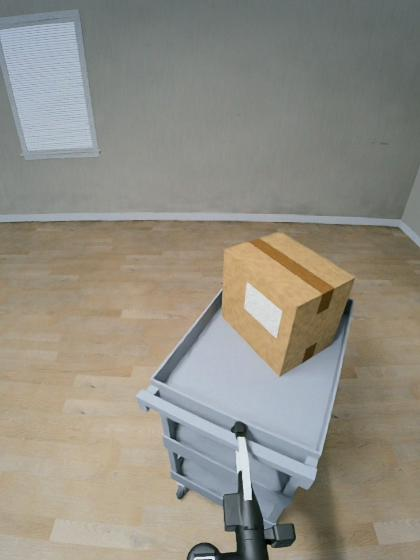

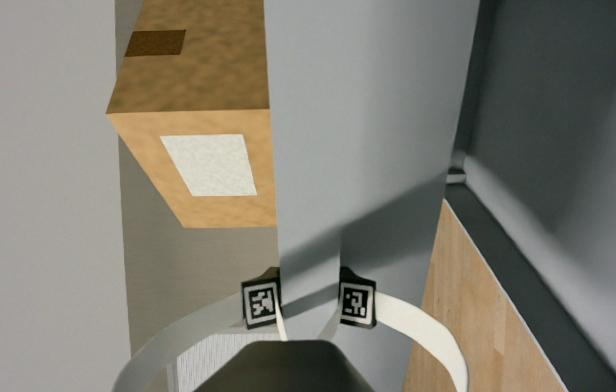

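Emit:
move:
  blocking: false
  cameras: ["r1_head_camera","r1_head_right_camera","r2_head_camera","r2_head_left_camera","r2_head_right_camera"]
  r2: {"base":{"strafe_m":-0.35},"pace":"slow"}

Emit:
wait:
  seconds: 6
  cameras: ["r1_head_camera","r1_head_right_camera","r2_head_camera"]

Scene clock: 577.47 s.
move: r2 moving
r1: as last shown
r1.base_tilt: forward=-1.6 right=+1.2
r1.lidar_m: 1.11 0.33 0.25 - 0.25 0.25 0.49 3.83 1.14 2.77 2.88 1.13
r1.motor_effort: lift_m=+14(14) arm_m=+5(5) wheel_0=+0(0) wheel_1=+0(0) wheel_2=+0(0)
r1.servo_current: wrist_yaw_rad=59(59) wrist_pitch_rad=39(46) wrist_roll_rad=52(65) gripper_m=39(52)
r1.contact_limits: translate_m 0.6
r1.wrist_depth_mm: - 137 - 525 298 198 - / - 137 - 530 300 199 - / 110 137 211 530 301 200 159 / 124 139 - 539 304 200 160 / - - - 544 306 201 160 / 1756 1756 193 544 191 201 160 / 1255 1118 1118 153 285 182 -
r2.base_odometry: x=-1.843 y=-1.359 heading=-0.466
r2.turned_by_wheels: +0.000
r2.turned_by_imu: +0.001
r2.base_tilt: forward=-0.7 right=+0.1
r2.lidar_m: 0.43 0.56 3.58 3.53 1.80 1.39 1.33 1.43 2.05 1.35 1.49 0.39
r2.base_status: strafe_m moving
r2.joint_positions: lift_m=+0.690 arm_m=+0.000 wrist_yaw_rad=-0.001 wrist_pitch_rad=+0.003 wrist_roll_rad=+1.568 gripper_m=-0.014
r2.joint_status: not commanded
r2.measured_speeds: translate_m=+0.000 strafe_m=-0.055 rotate_rad=+0.000 lift_m=+0.000 arm_m=+0.000 wrist_yaw_rad=+0.026 wrist_pitch_rad=+0.000 wrist_roll_rad=+0.000
r2.motor_effort: lift_m=+21(21) arm_m=-4(4) wheel_0=+13(13) wheel_1=-7(9) wheel_2=+0(6)
r2.servo_current: wrist_yaw_rad=39(59) wrist_pitch_rad=39(46) wrist_roll_rad=39(59) gripper_m=72(78)
r2.hand_pose: x=+0.4592 y=-0.0878 z=+0.8670 quat_wxyz=(+0.708, +0.706, +0.001, -0.002) (m; r2's base frame)
r2.wrist_depth_mm: - 469 462 105 160 - - / - 427 415 115 173 - - / - 469 449 121 188 - - / - - 585 134 206 - - / - - - 150 226 - - / - - 186 168 180 1576 508 / - - - - - 1863 477
pictures: r1_head_camera, r1_head_right_camera, r2_head_camera, r2_head_left_camera, r2_head_right_camera
Images, in order (width x height): r1_head_camera 420x560, r1_head_right_camera 420x672, r2_head_camera 420x560, r2_head_left_camera 420x672, r2_head_right_camera 420x672.

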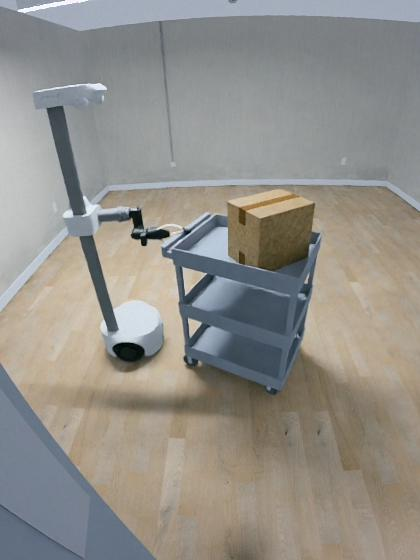

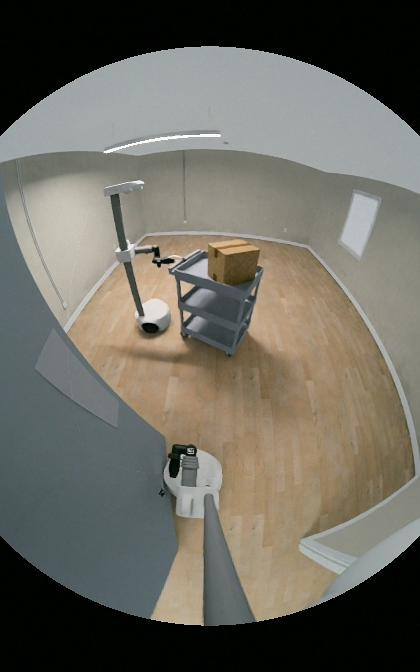

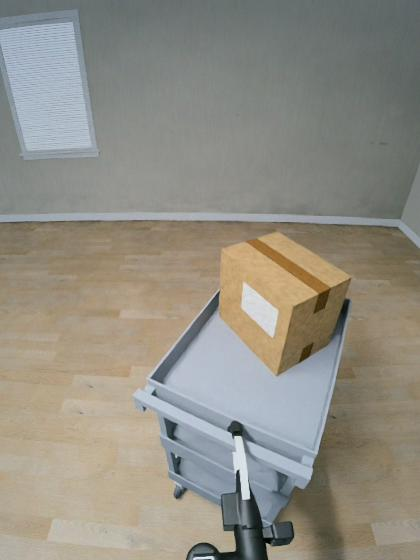

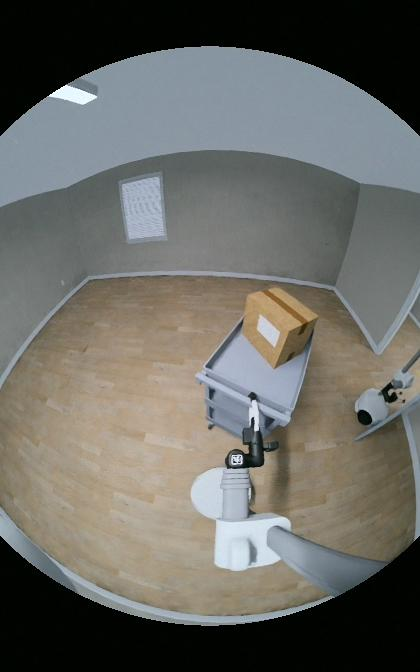

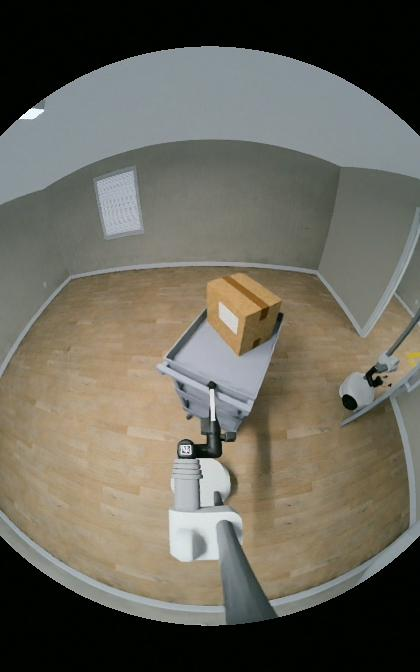

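Scene clock: 581.60 s.
earlier move: r2 done
r1.base_odometry: x=-1.383 y=+1.566 heading=+2.909
r1.turned_by_wheels: +0.000
r1.turned_by_imu: +0.000
r1.base_tilt: forward=-1.6 right=+1.3
r1.lidar_m: 0.97 0.34 0.25 - 0.25 0.25 0.49 3.81 1.14 2.76 2.89 0.96
r1.base_status: not commanded
r1.joint_positions: lift_m=+0.300 arm_m=+0.000 wrist_yaw_rad=+3.092 wrist_pitch_rad=+0.002 wrist_roll_rad=+0.000 gripper_m=+0.056
r1.joint_status: not commanded
r1.measured_speeds: all 0
r1.motor_effort: lift_m=+14(14) arm_m=+5(5) wheel_0=+0(1) wheel_1=+0(1) wheel_2=+0(0)
r1.servo_current: wrist_yaw_rad=46(72) wrist_pitch_rad=39(52) wrist_roll_rad=52(65) gripper_m=46(52)
r1.contact_limits: translate_m 0.6
r1.hand_pose: x=-0.1129 y=+0.1016 z=+0.4780 quat_wxyz=(+0.025, -0.001, +0.000, +1.000) (m; r1's base frame)
r1.wrist_depth_mm: - 137 - 525 297 198 - / - 137 - 535 301 198 - / 110 138 211 539 304 200 160 / 124 139 - 535 304 200 160 / - - - 544 304 201 160 / 1756 1756 193 549 191 200 160 / 1229 1098 1118 153 286 182 -
r2.base_odometry: x=-1.994 y=-1.658 heading=-0.466
r2.turned_by_wheels: +0.000
r2.turned_by_imu: +0.002
r2.base_tilt: forward=-0.7 right=+0.1
r2.lidar_m: 0.42 0.44 3.94 3.84 1.86 1.41 1.36 1.42 2.03 1.06 1.03 0.42
r2.base_status: done
r2.joint_positions: lift_m=+0.690 arm_m=+0.000 wrist_yaw_rad=+0.002 wrist_pitch_rad=+0.003 wrist_roll_rad=+1.568 gripper_m=-0.014
r2.joint_status: not commanded
r2.measured_speeds: all 0
r2.motor_effort: lift_m=+21(21) arm_m=-4(4) wheel_0=+5(15) wheel_1=-5(9) wheel_2=+0(6)
r2.servo_current: wrist_yaw_rad=46(59) wrist_pitch_rad=46(52) wrist_roll_rad=59(65) gripper_m=72(85)
r2.hand_pose: x=+0.4595 y=-0.0869 z=+0.8670 quat_wxyz=(+0.708, +0.706, +0.002, -0.001) (m; r2's base frame)
r2.wrist_depth_mm: - - - 153 209 224 1078 / - - - 156 214 778 - / - - 517 160 220 - - / - 477 459 164 226 820 - / - - 521 169 233 - - / - - 187 174 181 - - / - - - - - - -
wait: 4.13 of 6 s (r2 has come to rest)
pictures: r1_head_camera, r1_head_right_camera, r2_head_camera
Images, in order (width x height): r1_head_camera 420x560, r1_head_right_camera 420x672, r2_head_camera 420x560.

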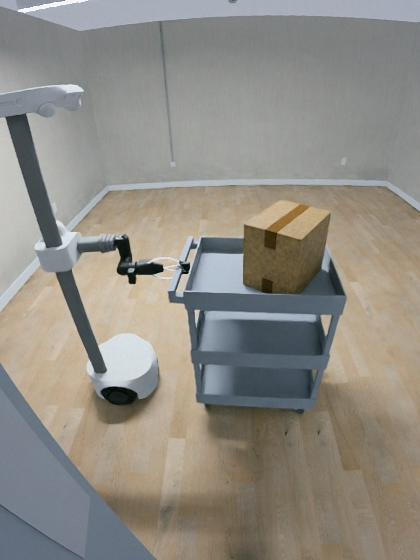

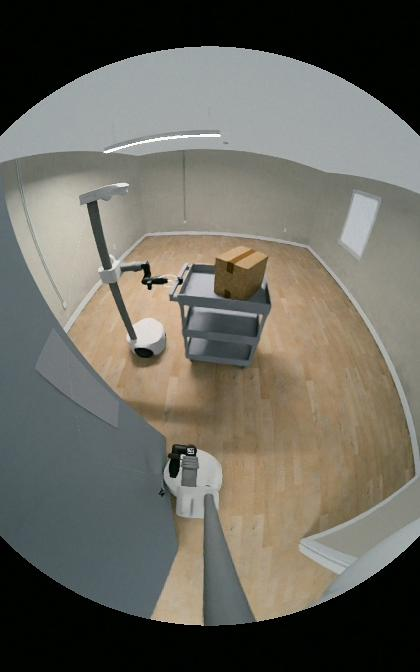

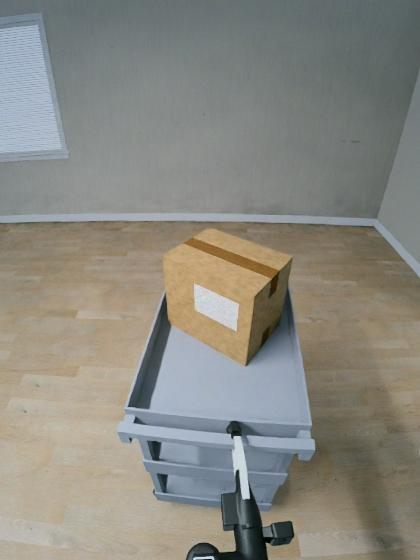

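Emit:
move:
  blocking: false
  r2: {"base":{"translate_m":0.4},"pace":"slow"}

Emit:
wait:
  seconds: 7
  cameras: ["r1_head_camera","r2_head_camera"]

Scene clock: 593.63 s.
move: r2 moving
r1: as last shown
r1.lidar_m: 0.95 0.35 0.25 - 0.25 0.25 0.48 3.82 1.15 2.75 2.86 0.99
r1.motor_effort: lift_m=+14(14) arm_m=+5(5) wheel_0=+0(0) wheel_1=+0(0) wheel_2=+0(0)
r1.servo_current: wrist_yaw_rad=46(59) wrist_pitch_rad=39(46) wrist_roll_rad=59(59) gripper_m=46(46)
r1.contact_limits: translate_m 0.6
r1.wrist_depth_mm: - 137 - 521 298 197 - / - 137 - 525 303 198 - / 110 137 211 539 301 200 160 / 125 139 - 539 304 200 160 / - - - 544 307 200 160 / 1756 1808 193 549 190 201 160 / 1255 1118 1118 153 286 181 -
r2.base_odometry: x=-1.983 y=-1.664 heading=-0.466
r2.turned_by_wheels: +0.000
r2.turned_by_imu: +0.000
r2.base_tilt: forward=-0.7 right=+0.1
r2.lidar_m: 0.39 0.44 3.93 3.85 1.84 1.42 1.38 1.47 2.03 1.03 1.00 0.44
r2.base_status: translate_m moving
r2.joint_positions: lift_m=+0.690 arm_m=+0.000 wrist_yaw_rad=+0.000 wrist_pitch_rad=+0.003 wrist_roll_rad=+1.568 gripper_m=-0.014
r2.joint_status: not commanded
r2.measured_speeds: translate_m=+0.050 strafe_m=-0.001 rotate_rad=+0.001 lift_m=+0.000 arm_m=+0.000 wrist_yaw_rad=-0.020 wrist_pitch_rad=+0.000 wrist_roll_rad=+0.000
r2.motor_effort: lift_m=+21(21) arm_m=-3(4) wheel_0=+5(10) wheel_1=+6(6) wheel_2=-14(14)
r2.servo_current: wrist_yaw_rad=46(52) wrist_pitch_rad=39(46) wrist_roll_rad=46(52) gripper_m=72(78)
r2.hand_pose: x=+0.4593 y=-0.0873 z=+0.8670 quat_wxyz=(+0.708, +0.706, +0.001, -0.001) (m; r2's base frame)
r2.wrist_depth_mm: - - - 155 211 225 1118 / - - - 157 217 1366 - / - - 525 162 221 - - / - - 462 165 226 831 - / - - 517 170 232 854 - / - - 186 174 180 - - / - - - - 243 - -
pictures: none

Scene clock: 598.40 s.
earlier move: r2 done
r1.base_odometry: x=-1.383 y=+1.566 heading=+2.909
r1.turned_by_wheels: +0.000
r1.turned_by_imu: +0.000
r1.base_tilt: forward=-1.6 right=+1.2
r1.lidar_m: 1.00 0.34 0.25 - 0.25 0.25 0.48 3.82 1.13 2.76 2.88 0.94
r1.base_status: not commanded
r1.joint_positions: lift_m=+0.300 arm_m=+0.000 wrist_yaw_rad=+3.092 wrist_pitch_rad=+0.002 wrist_roll_rad=+0.000 gripper_m=+0.056
r1.joint_status: not commanded
r1.measured_speeds: all 0
r1.motor_effort: lift_m=+14(14) arm_m=+5(5) wheel_0=+0(1) wheel_1=+0(0) wheel_2=+0(0)
r1.servo_current: wrist_yaw_rad=52(72) wrist_pitch_rad=46(52) wrist_roll_rad=46(72) gripper_m=46(52)
r1.contact_limits: translate_m 0.6
r1.hand_pose: x=-0.1129 y=+0.1016 z=+0.4780 quat_wxyz=(+0.025, -0.001, +0.000, +1.000) (m; r1's base frame)
r1.wrist_depth_mm: - 137 - 525 298 198 - / - 137 - 535 300 198 - / 110 138 211 535 303 200 159 / 124 139 - 539 306 201 160 / - - - 544 304 201 160 / 1808 1756 193 544 191 201 160 / 1255 1078 1118 153 286 181 -
r2.base_odometry: x=-1.637 y=-1.838 heading=-0.466
r2.turned_by_wheels: +0.000
r2.turned_by_imu: +0.000
r2.base_tilt: forward=-0.7 right=+0.1
r2.lidar_m: 0.46 0.58 3.93 3.82 2.39 1.81 1.75 1.86 2.01 0.98 1.25 0.37
r2.base_status: done
r2.joint_positions: lift_m=+0.690 arm_m=+0.000 wrist_yaw_rad=-0.003 wrist_pitch_rad=+0.003 wrist_roll_rad=+1.568 gripper_m=-0.014
r2.joint_status: not commanded
r2.measured_speeds: all 0
r2.motor_effort: lift_m=+21(21) arm_m=-3(4) wheel_0=+2(10) wheel_1=+3(8) wheel_2=-8(15)
r2.servo_current: wrist_yaw_rad=46(59) wrist_pitch_rad=39(52) wrist_roll_rad=46(59) gripper_m=72(78)
r2.hand_pose: x=+0.4590 y=-0.0882 z=+0.8670 quat_wxyz=(+0.708, +0.706, +0.000, -0.002) (m; r2's base frame)
r2.wrist_depth_mm: - 445 439 103 155 - - / - 404 404 108 169 - - / - 512 466 116 184 - - / - - 615 130 204 - - / - - - 148 226 1863 - / - - 185 167 180 1576 496 / - - - - - 1808 469
wait: 4.77 of 7 s (r2 has come to rest)
pictures: r1_head_camera, r2_head_camera
Images, in order (width x height): r1_head_camera 420x560, r2_head_camera 420x560.

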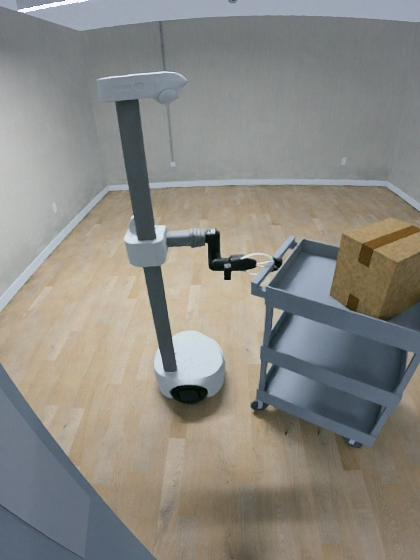

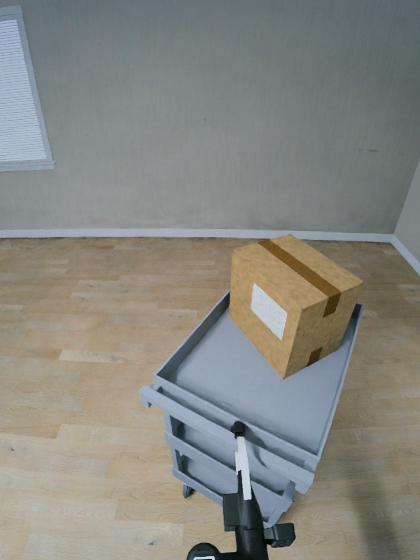

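Emit:
move:
  blocking: false
  r2: {"base":{"strafe_m":-0.2,"translate_m":0.2},"pace":"slow"}

Emit:
wait:
  seconds: 5
  cameras: ["r1_head_camera"]

Emit:
move:
  blocking: false
  r2: {"base":{"rotate_rad":0.3},"pace":"slow"}

Emit:
wait:
  seconds: 3
  cameras: ["r1_head_camera","r2_head_camera"]

Scene clock: 611.83 s.
move: r2 moving
r1: as last shown
r1.base_tilt: forward=-1.6 right=+1.3
r1.lidar_m: 0.98 0.35 0.25 - 0.25 0.25 0.49 3.78 1.13 2.74 2.88 0.96
r1.motor_effort: lift_m=+14(14) arm_m=+5(5) wheel_0=-1(1) wheel_1=+0(0) wheel_2=+0(0)
r1.servo_current: wrist_yaw_rad=46(72) wrist_pitch_rad=39(46) wrist_roll_rad=52(59) gripper_m=33(52)
r1.contact_limits: translate_m 0.6
r1.wrist_depth_mm: - 137 - 525 297 197 - / - 137 - 530 300 199 - / 110 137 211 539 303 201 160 / 125 139 - 535 304 201 160 / - - - 549 304 200 161 / 1808 1756 193 549 191 201 160 / 1281 1078 1098 153 286 182 -
r2.base_odometry: x=-1.632 y=-1.850 heading=-0.467
r2.turned_by_wheels: +0.000
r2.turned_by_imu: +0.000
r2.base_tilt: forward=-0.7 right=+0.0
r2.lidar_m: 0.43 0.58 3.92 3.82 2.39 1.84 1.76 1.85 2.03 0.98 1.27 0.35
r2.base_status: translate_m moving; strafe_m moving
r2.joint_positions: lift_m=+0.690 arm_m=+0.000 wrist_yaw_rad=-0.002 wrist_pitch_rad=+0.003 wrist_roll_rad=+1.568 gripper_m=-0.014
r2.joint_status: not commanded
r2.measured_speeds: translate_m=+0.036 strafe_m=-0.037 rotate_rad=-0.001 lift_m=+0.000 arm_m=+0.000 wrist_yaw_rad=+0.014 wrist_pitch_rad=+0.000 wrist_roll_rad=+0.000
r2.motor_effort: lift_m=+21(21) arm_m=-4(4) wheel_0=+7(12) wheel_1=-5(7) wheel_2=-10(13)
r2.servo_current: wrist_yaw_rad=46(52) wrist_pitch_rad=39(46) wrist_roll_rad=46(59) gripper_m=72(85)
r2.hand_pose: x=+0.4591 y=-0.0881 z=+0.8670 quat_wxyz=(+0.708, +0.706, +0.000, -0.002) (m; r2's base frame)
r2.wrist_depth_mm: - 424 427 - 151 - - / - 397 399 104 166 - - / - - 469 112 181 - - / - - 634 129 201 - - / - - - 145 225 1863 - / - - 184 161 180 1576 508 / - - - - - 1808 466
pictures: none

Scene clock: 615.40 s.
earlier move: r2 done
r1.base_odometry: x=-1.383 y=+1.566 heading=+2.909
r1.turned_by_wheels: +0.000
r1.turned_by_imu: +0.000
r1.base_tilt: forward=-1.6 right=+1.3
r1.lidar_m: 0.89 0.33 0.25 - 0.25 0.25 0.47 3.79 1.13 2.75 0.97 0.90
r1.base_status: not commanded
r1.joint_positions: lift_m=+0.300 arm_m=+0.000 wrist_yaw_rad=+3.092 wrist_pitch_rad=+0.002 wrist_roll_rad=+0.000 gripper_m=+0.056
r1.joint_status: not commanded
r1.measured_speeds: all 0
r1.motor_effort: lift_m=+14(14) arm_m=+5(5) wheel_0=+0(1) wheel_1=+0(0) wheel_2=+0(0)
r1.servo_current: wrist_yaw_rad=46(72) wrist_pitch_rad=46(52) wrist_roll_rad=46(65) gripper_m=39(52)
r1.contact_limits: translate_m 0.6
r1.hand_pose: x=-0.1129 y=+0.1016 z=+0.4780 quat_wxyz=(+0.025, -0.001, +0.000, +1.000) (m; r1's base frame)
r1.wrist_depth_mm: - 137 - 521 297 197 - / - 137 - 535 300 199 - / 110 138 211 530 301 200 160 / 125 139 - 539 303 200 160 / - - - 544 306 201 160 / 1756 1756 193 544 190 201 160 / 1255 1118 1118 153 286 182 -
r2.base_odometry: x=-1.548 y=-2.106 heading=-0.467
r2.turned_by_wheels: +0.000
r2.turned_by_imu: +0.002
r2.base_tilt: forward=-0.7 right=+0.1
r2.lidar_m: 0.44 0.57 4.08 4.00 2.67 2.03 1.98 2.11 0.83 0.86 2.03 0.35
r2.base_status: done
r2.joint_positions: lift_m=+0.690 arm_m=+0.000 wrist_yaw_rad=+0.001 wrist_pitch_rad=+0.003 wrist_roll_rad=+1.568 gripper_m=-0.014
r2.joint_status: not commanded
r2.measured_speeds: all 0
r2.motor_effort: lift_m=+21(21) arm_m=-4(4) wheel_0=+5(15) wheel_1=-3(7) wheel_2=-5(13)
r2.servo_current: wrist_yaw_rad=46(59) wrist_pitch_rad=39(46) wrist_roll_rad=46(65) gripper_m=72(85)
r2.hand_pose: x=+0.4594 y=-0.0872 z=+0.8670 quat_wxyz=(+0.708, +0.706, +0.002, -0.001) (m; r2's base frame)
r2.wrist_depth_mm: - 452 439 102 155 - - / - 404 404 108 169 - - / - 504 462 116 185 - - / - - 603 132 202 - - / - - - 147 225 1808 - / - - 187 162 180 1576 521 / - - - - - 1756 469
wait: 3.57 of 5 s (r2 has come to rest)
pictures: r1_head_camera
Images, in order (width x height): r1_head_camera 420x560.

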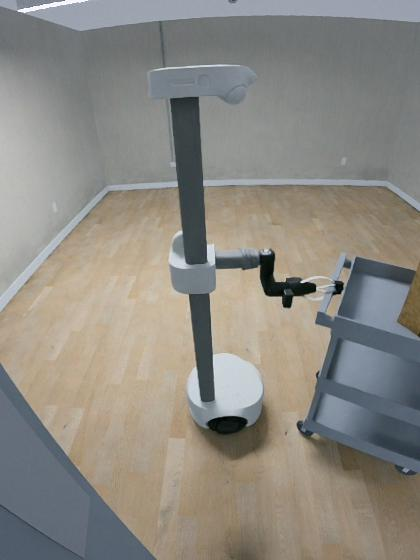

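Scene clock: 615.90 s.
move: r2 moving
r1: as last shown
r1.lidar_m: 0.87 0.37 0.25 - 0.25 0.25 0.48 3.82 1.13 2.76 0.98 0.92
r1.motor_effort: lift_m=+14(14) arm_m=+5(5) wheel_0=+0(0) wheel_1=+0(0) wheel_2=+0(0)
r1.servo_current: wrist_yaw_rad=46(65) wrist_pitch_rad=46(46) wrist_roll_rad=39(65) gripper_m=39(46)
r1.contact_limits: translate_m 0.6
r1.wrist_depth_mm: - 137 - 525 297 198 - / - 137 - 530 300 199 - / 110 137 211 535 303 200 160 / 124 139 - 544 304 200 160 / - - - 544 304 201 160 / 1708 1756 194 544 191 201 160 / 1229 1098 1138 153 285 182 -
r2.base_odometry: x=-1.548 y=-2.106 heading=-0.343
r2.turned_by_wheels: +0.124
r2.turned_by_imu: +0.120
r2.base_tilt: forward=-0.7 right=+0.1
r2.lidar_m: 0.46 3.09 4.04 4.01 2.42 1.99 1.95 2.20 0.83 0.86 2.03 0.34
r2.base_status: rotate_rad moving
r2.joint_positions: lift_m=+0.690 arm_m=+0.000 wrist_yaw_rad=-0.009 wrist_pitch_rad=+0.004 wrist_roll_rad=+1.568 gripper_m=-0.014
r2.joint_status: not commanded
r2.measured_speeds: translate_m=+0.000 strafe_m=+0.002 rotate_rad=+0.480 lift_m=+0.000 arm_m=+0.000 wrist_yaw_rad=-0.010 wrist_pitch_rad=+0.000 wrist_roll_rad=+0.000
r2.motor_effort: lift_m=+21(21) arm_m=-3(4) wheel_0=-14(16) wheel_1=-10(10) wheel_2=-12(13)
r2.servo_current: wrist_yaw_rad=72(72) wrist_pitch_rad=39(46) wrist_roll_rad=46(52) gripper_m=72(78)
r2.hand_pose: x=+0.4585 y=-0.0899 z=+0.8669 quat_wxyz=(+0.708, +0.706, -0.002, -0.004) (m; r2's base frame)
r2.wrist_depth_mm: - 397 397 - 145 - - / - 389 392 - 160 - - / - - 504 107 178 - - / - - - 121 204 - - / - - - 142 228 1708 - / - - 186 161 176 1618 492 / - - - - 402 1618 452
pictures: none

Scene clock: 616.77 s.
earlier move: r2 done
r1.base_odometry: x=-1.383 y=+1.566 heading=+2.909
r1.turned_by_wheels: +0.000
r1.turned_by_imu: +0.000
r1.base_tilt: forward=-1.6 right=+1.3
r1.lidar_m: 0.86 0.35 0.25 - 0.25 0.25 0.48 3.83 1.14 2.76 0.98 0.97
r1.base_status: not commanded
r1.joint_positions: lift_m=+0.300 arm_m=+0.000 wrist_yaw_rad=+3.092 wrist_pitch_rad=+0.002 wrist_roll_rad=+0.000 gripper_m=+0.056
r1.joint_status: not commanded
r1.measured_speeds: all 0
r1.motor_effort: lift_m=+14(14) arm_m=+5(5) wheel_0=-1(1) wheel_1=+0(0) wheel_2=+0(0)
r1.servo_current: wrist_yaw_rad=39(65) wrist_pitch_rad=39(52) wrist_roll_rad=52(72) gripper_m=39(46)
r1.contact_limits: translate_m 0.6
r1.hand_pose: x=-0.1129 y=+0.1016 z=+0.4780 quat_wxyz=(+0.025, -0.001, +0.000, +1.000) (m; r1's base frame)
r1.wrist_depth_mm: - 137 - 521 300 197 - / - 137 - 535 300 199 - / 110 138 211 539 301 200 160 / 125 139 - 544 304 200 160 / - - - 539 306 201 160 / 1708 1756 194 549 190 202 160 / 1255 1098 1118 153 286 182 -
r2.base_odometry: x=-1.548 y=-2.106 heading=-0.168
r2.turned_by_wheels: +0.175
r2.turned_by_imu: +0.170
r2.base_tilt: forward=-0.7 right=+0.1
r2.lidar_m: 0.48 3.43 4.02 3.42 2.18 1.96 2.00 1.99 0.84 0.91 0.59 0.31
r2.base_status: done
r2.joint_positions: lift_m=+0.690 arm_m=+0.000 wrist_yaw_rad=-0.007 wrist_pitch_rad=+0.005 wrist_roll_rad=+1.569 gripper_m=-0.014
r2.joint_status: not commanded
r2.measured_speeds: all 0
r2.motor_effort: lift_m=+21(21) arm_m=-4(4) wheel_0=-6(16) wheel_1=-5(10) wheel_2=-8(13)
r2.servo_current: wrist_yaw_rad=46(72) wrist_pitch_rad=46(52) wrist_roll_rad=46(59) gripper_m=72(78)
r2.hand_pose: x=+0.4586 y=-0.0895 z=+0.8665 quat_wxyz=(+0.708, +0.706, -0.001, -0.004) (m; r2's base frame)
r2.wrist_depth_mm: - 370 - - - - - / - - - - - - - / - - - - - - - / - - - - - 554 - / - - - - - 1576 504 / - - 185 122 167 1464 469 / - - - - - 1756 1182
wait: 0.87 of 3 s (r2 has come to rest)
pictures: r1_head_camera, r2_head_camera
Images, in order (width x height): r1_head_camera 420x560, r2_head_camera 420x560.

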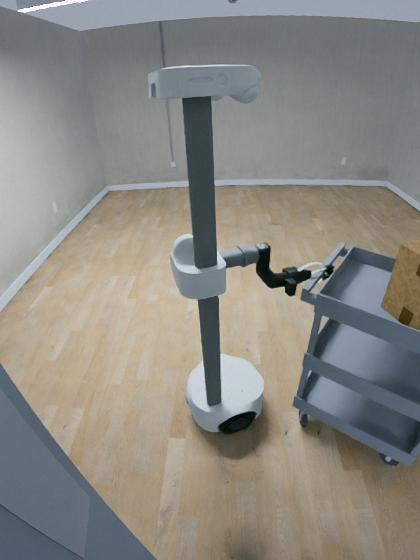

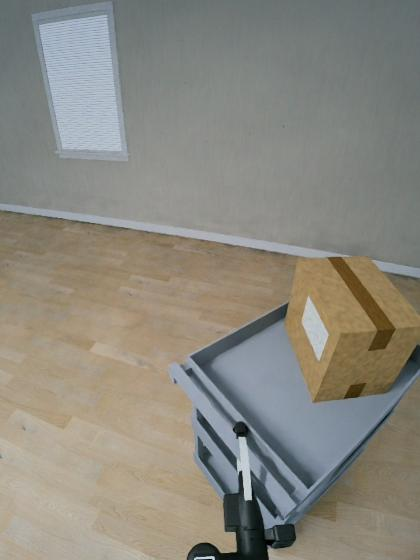

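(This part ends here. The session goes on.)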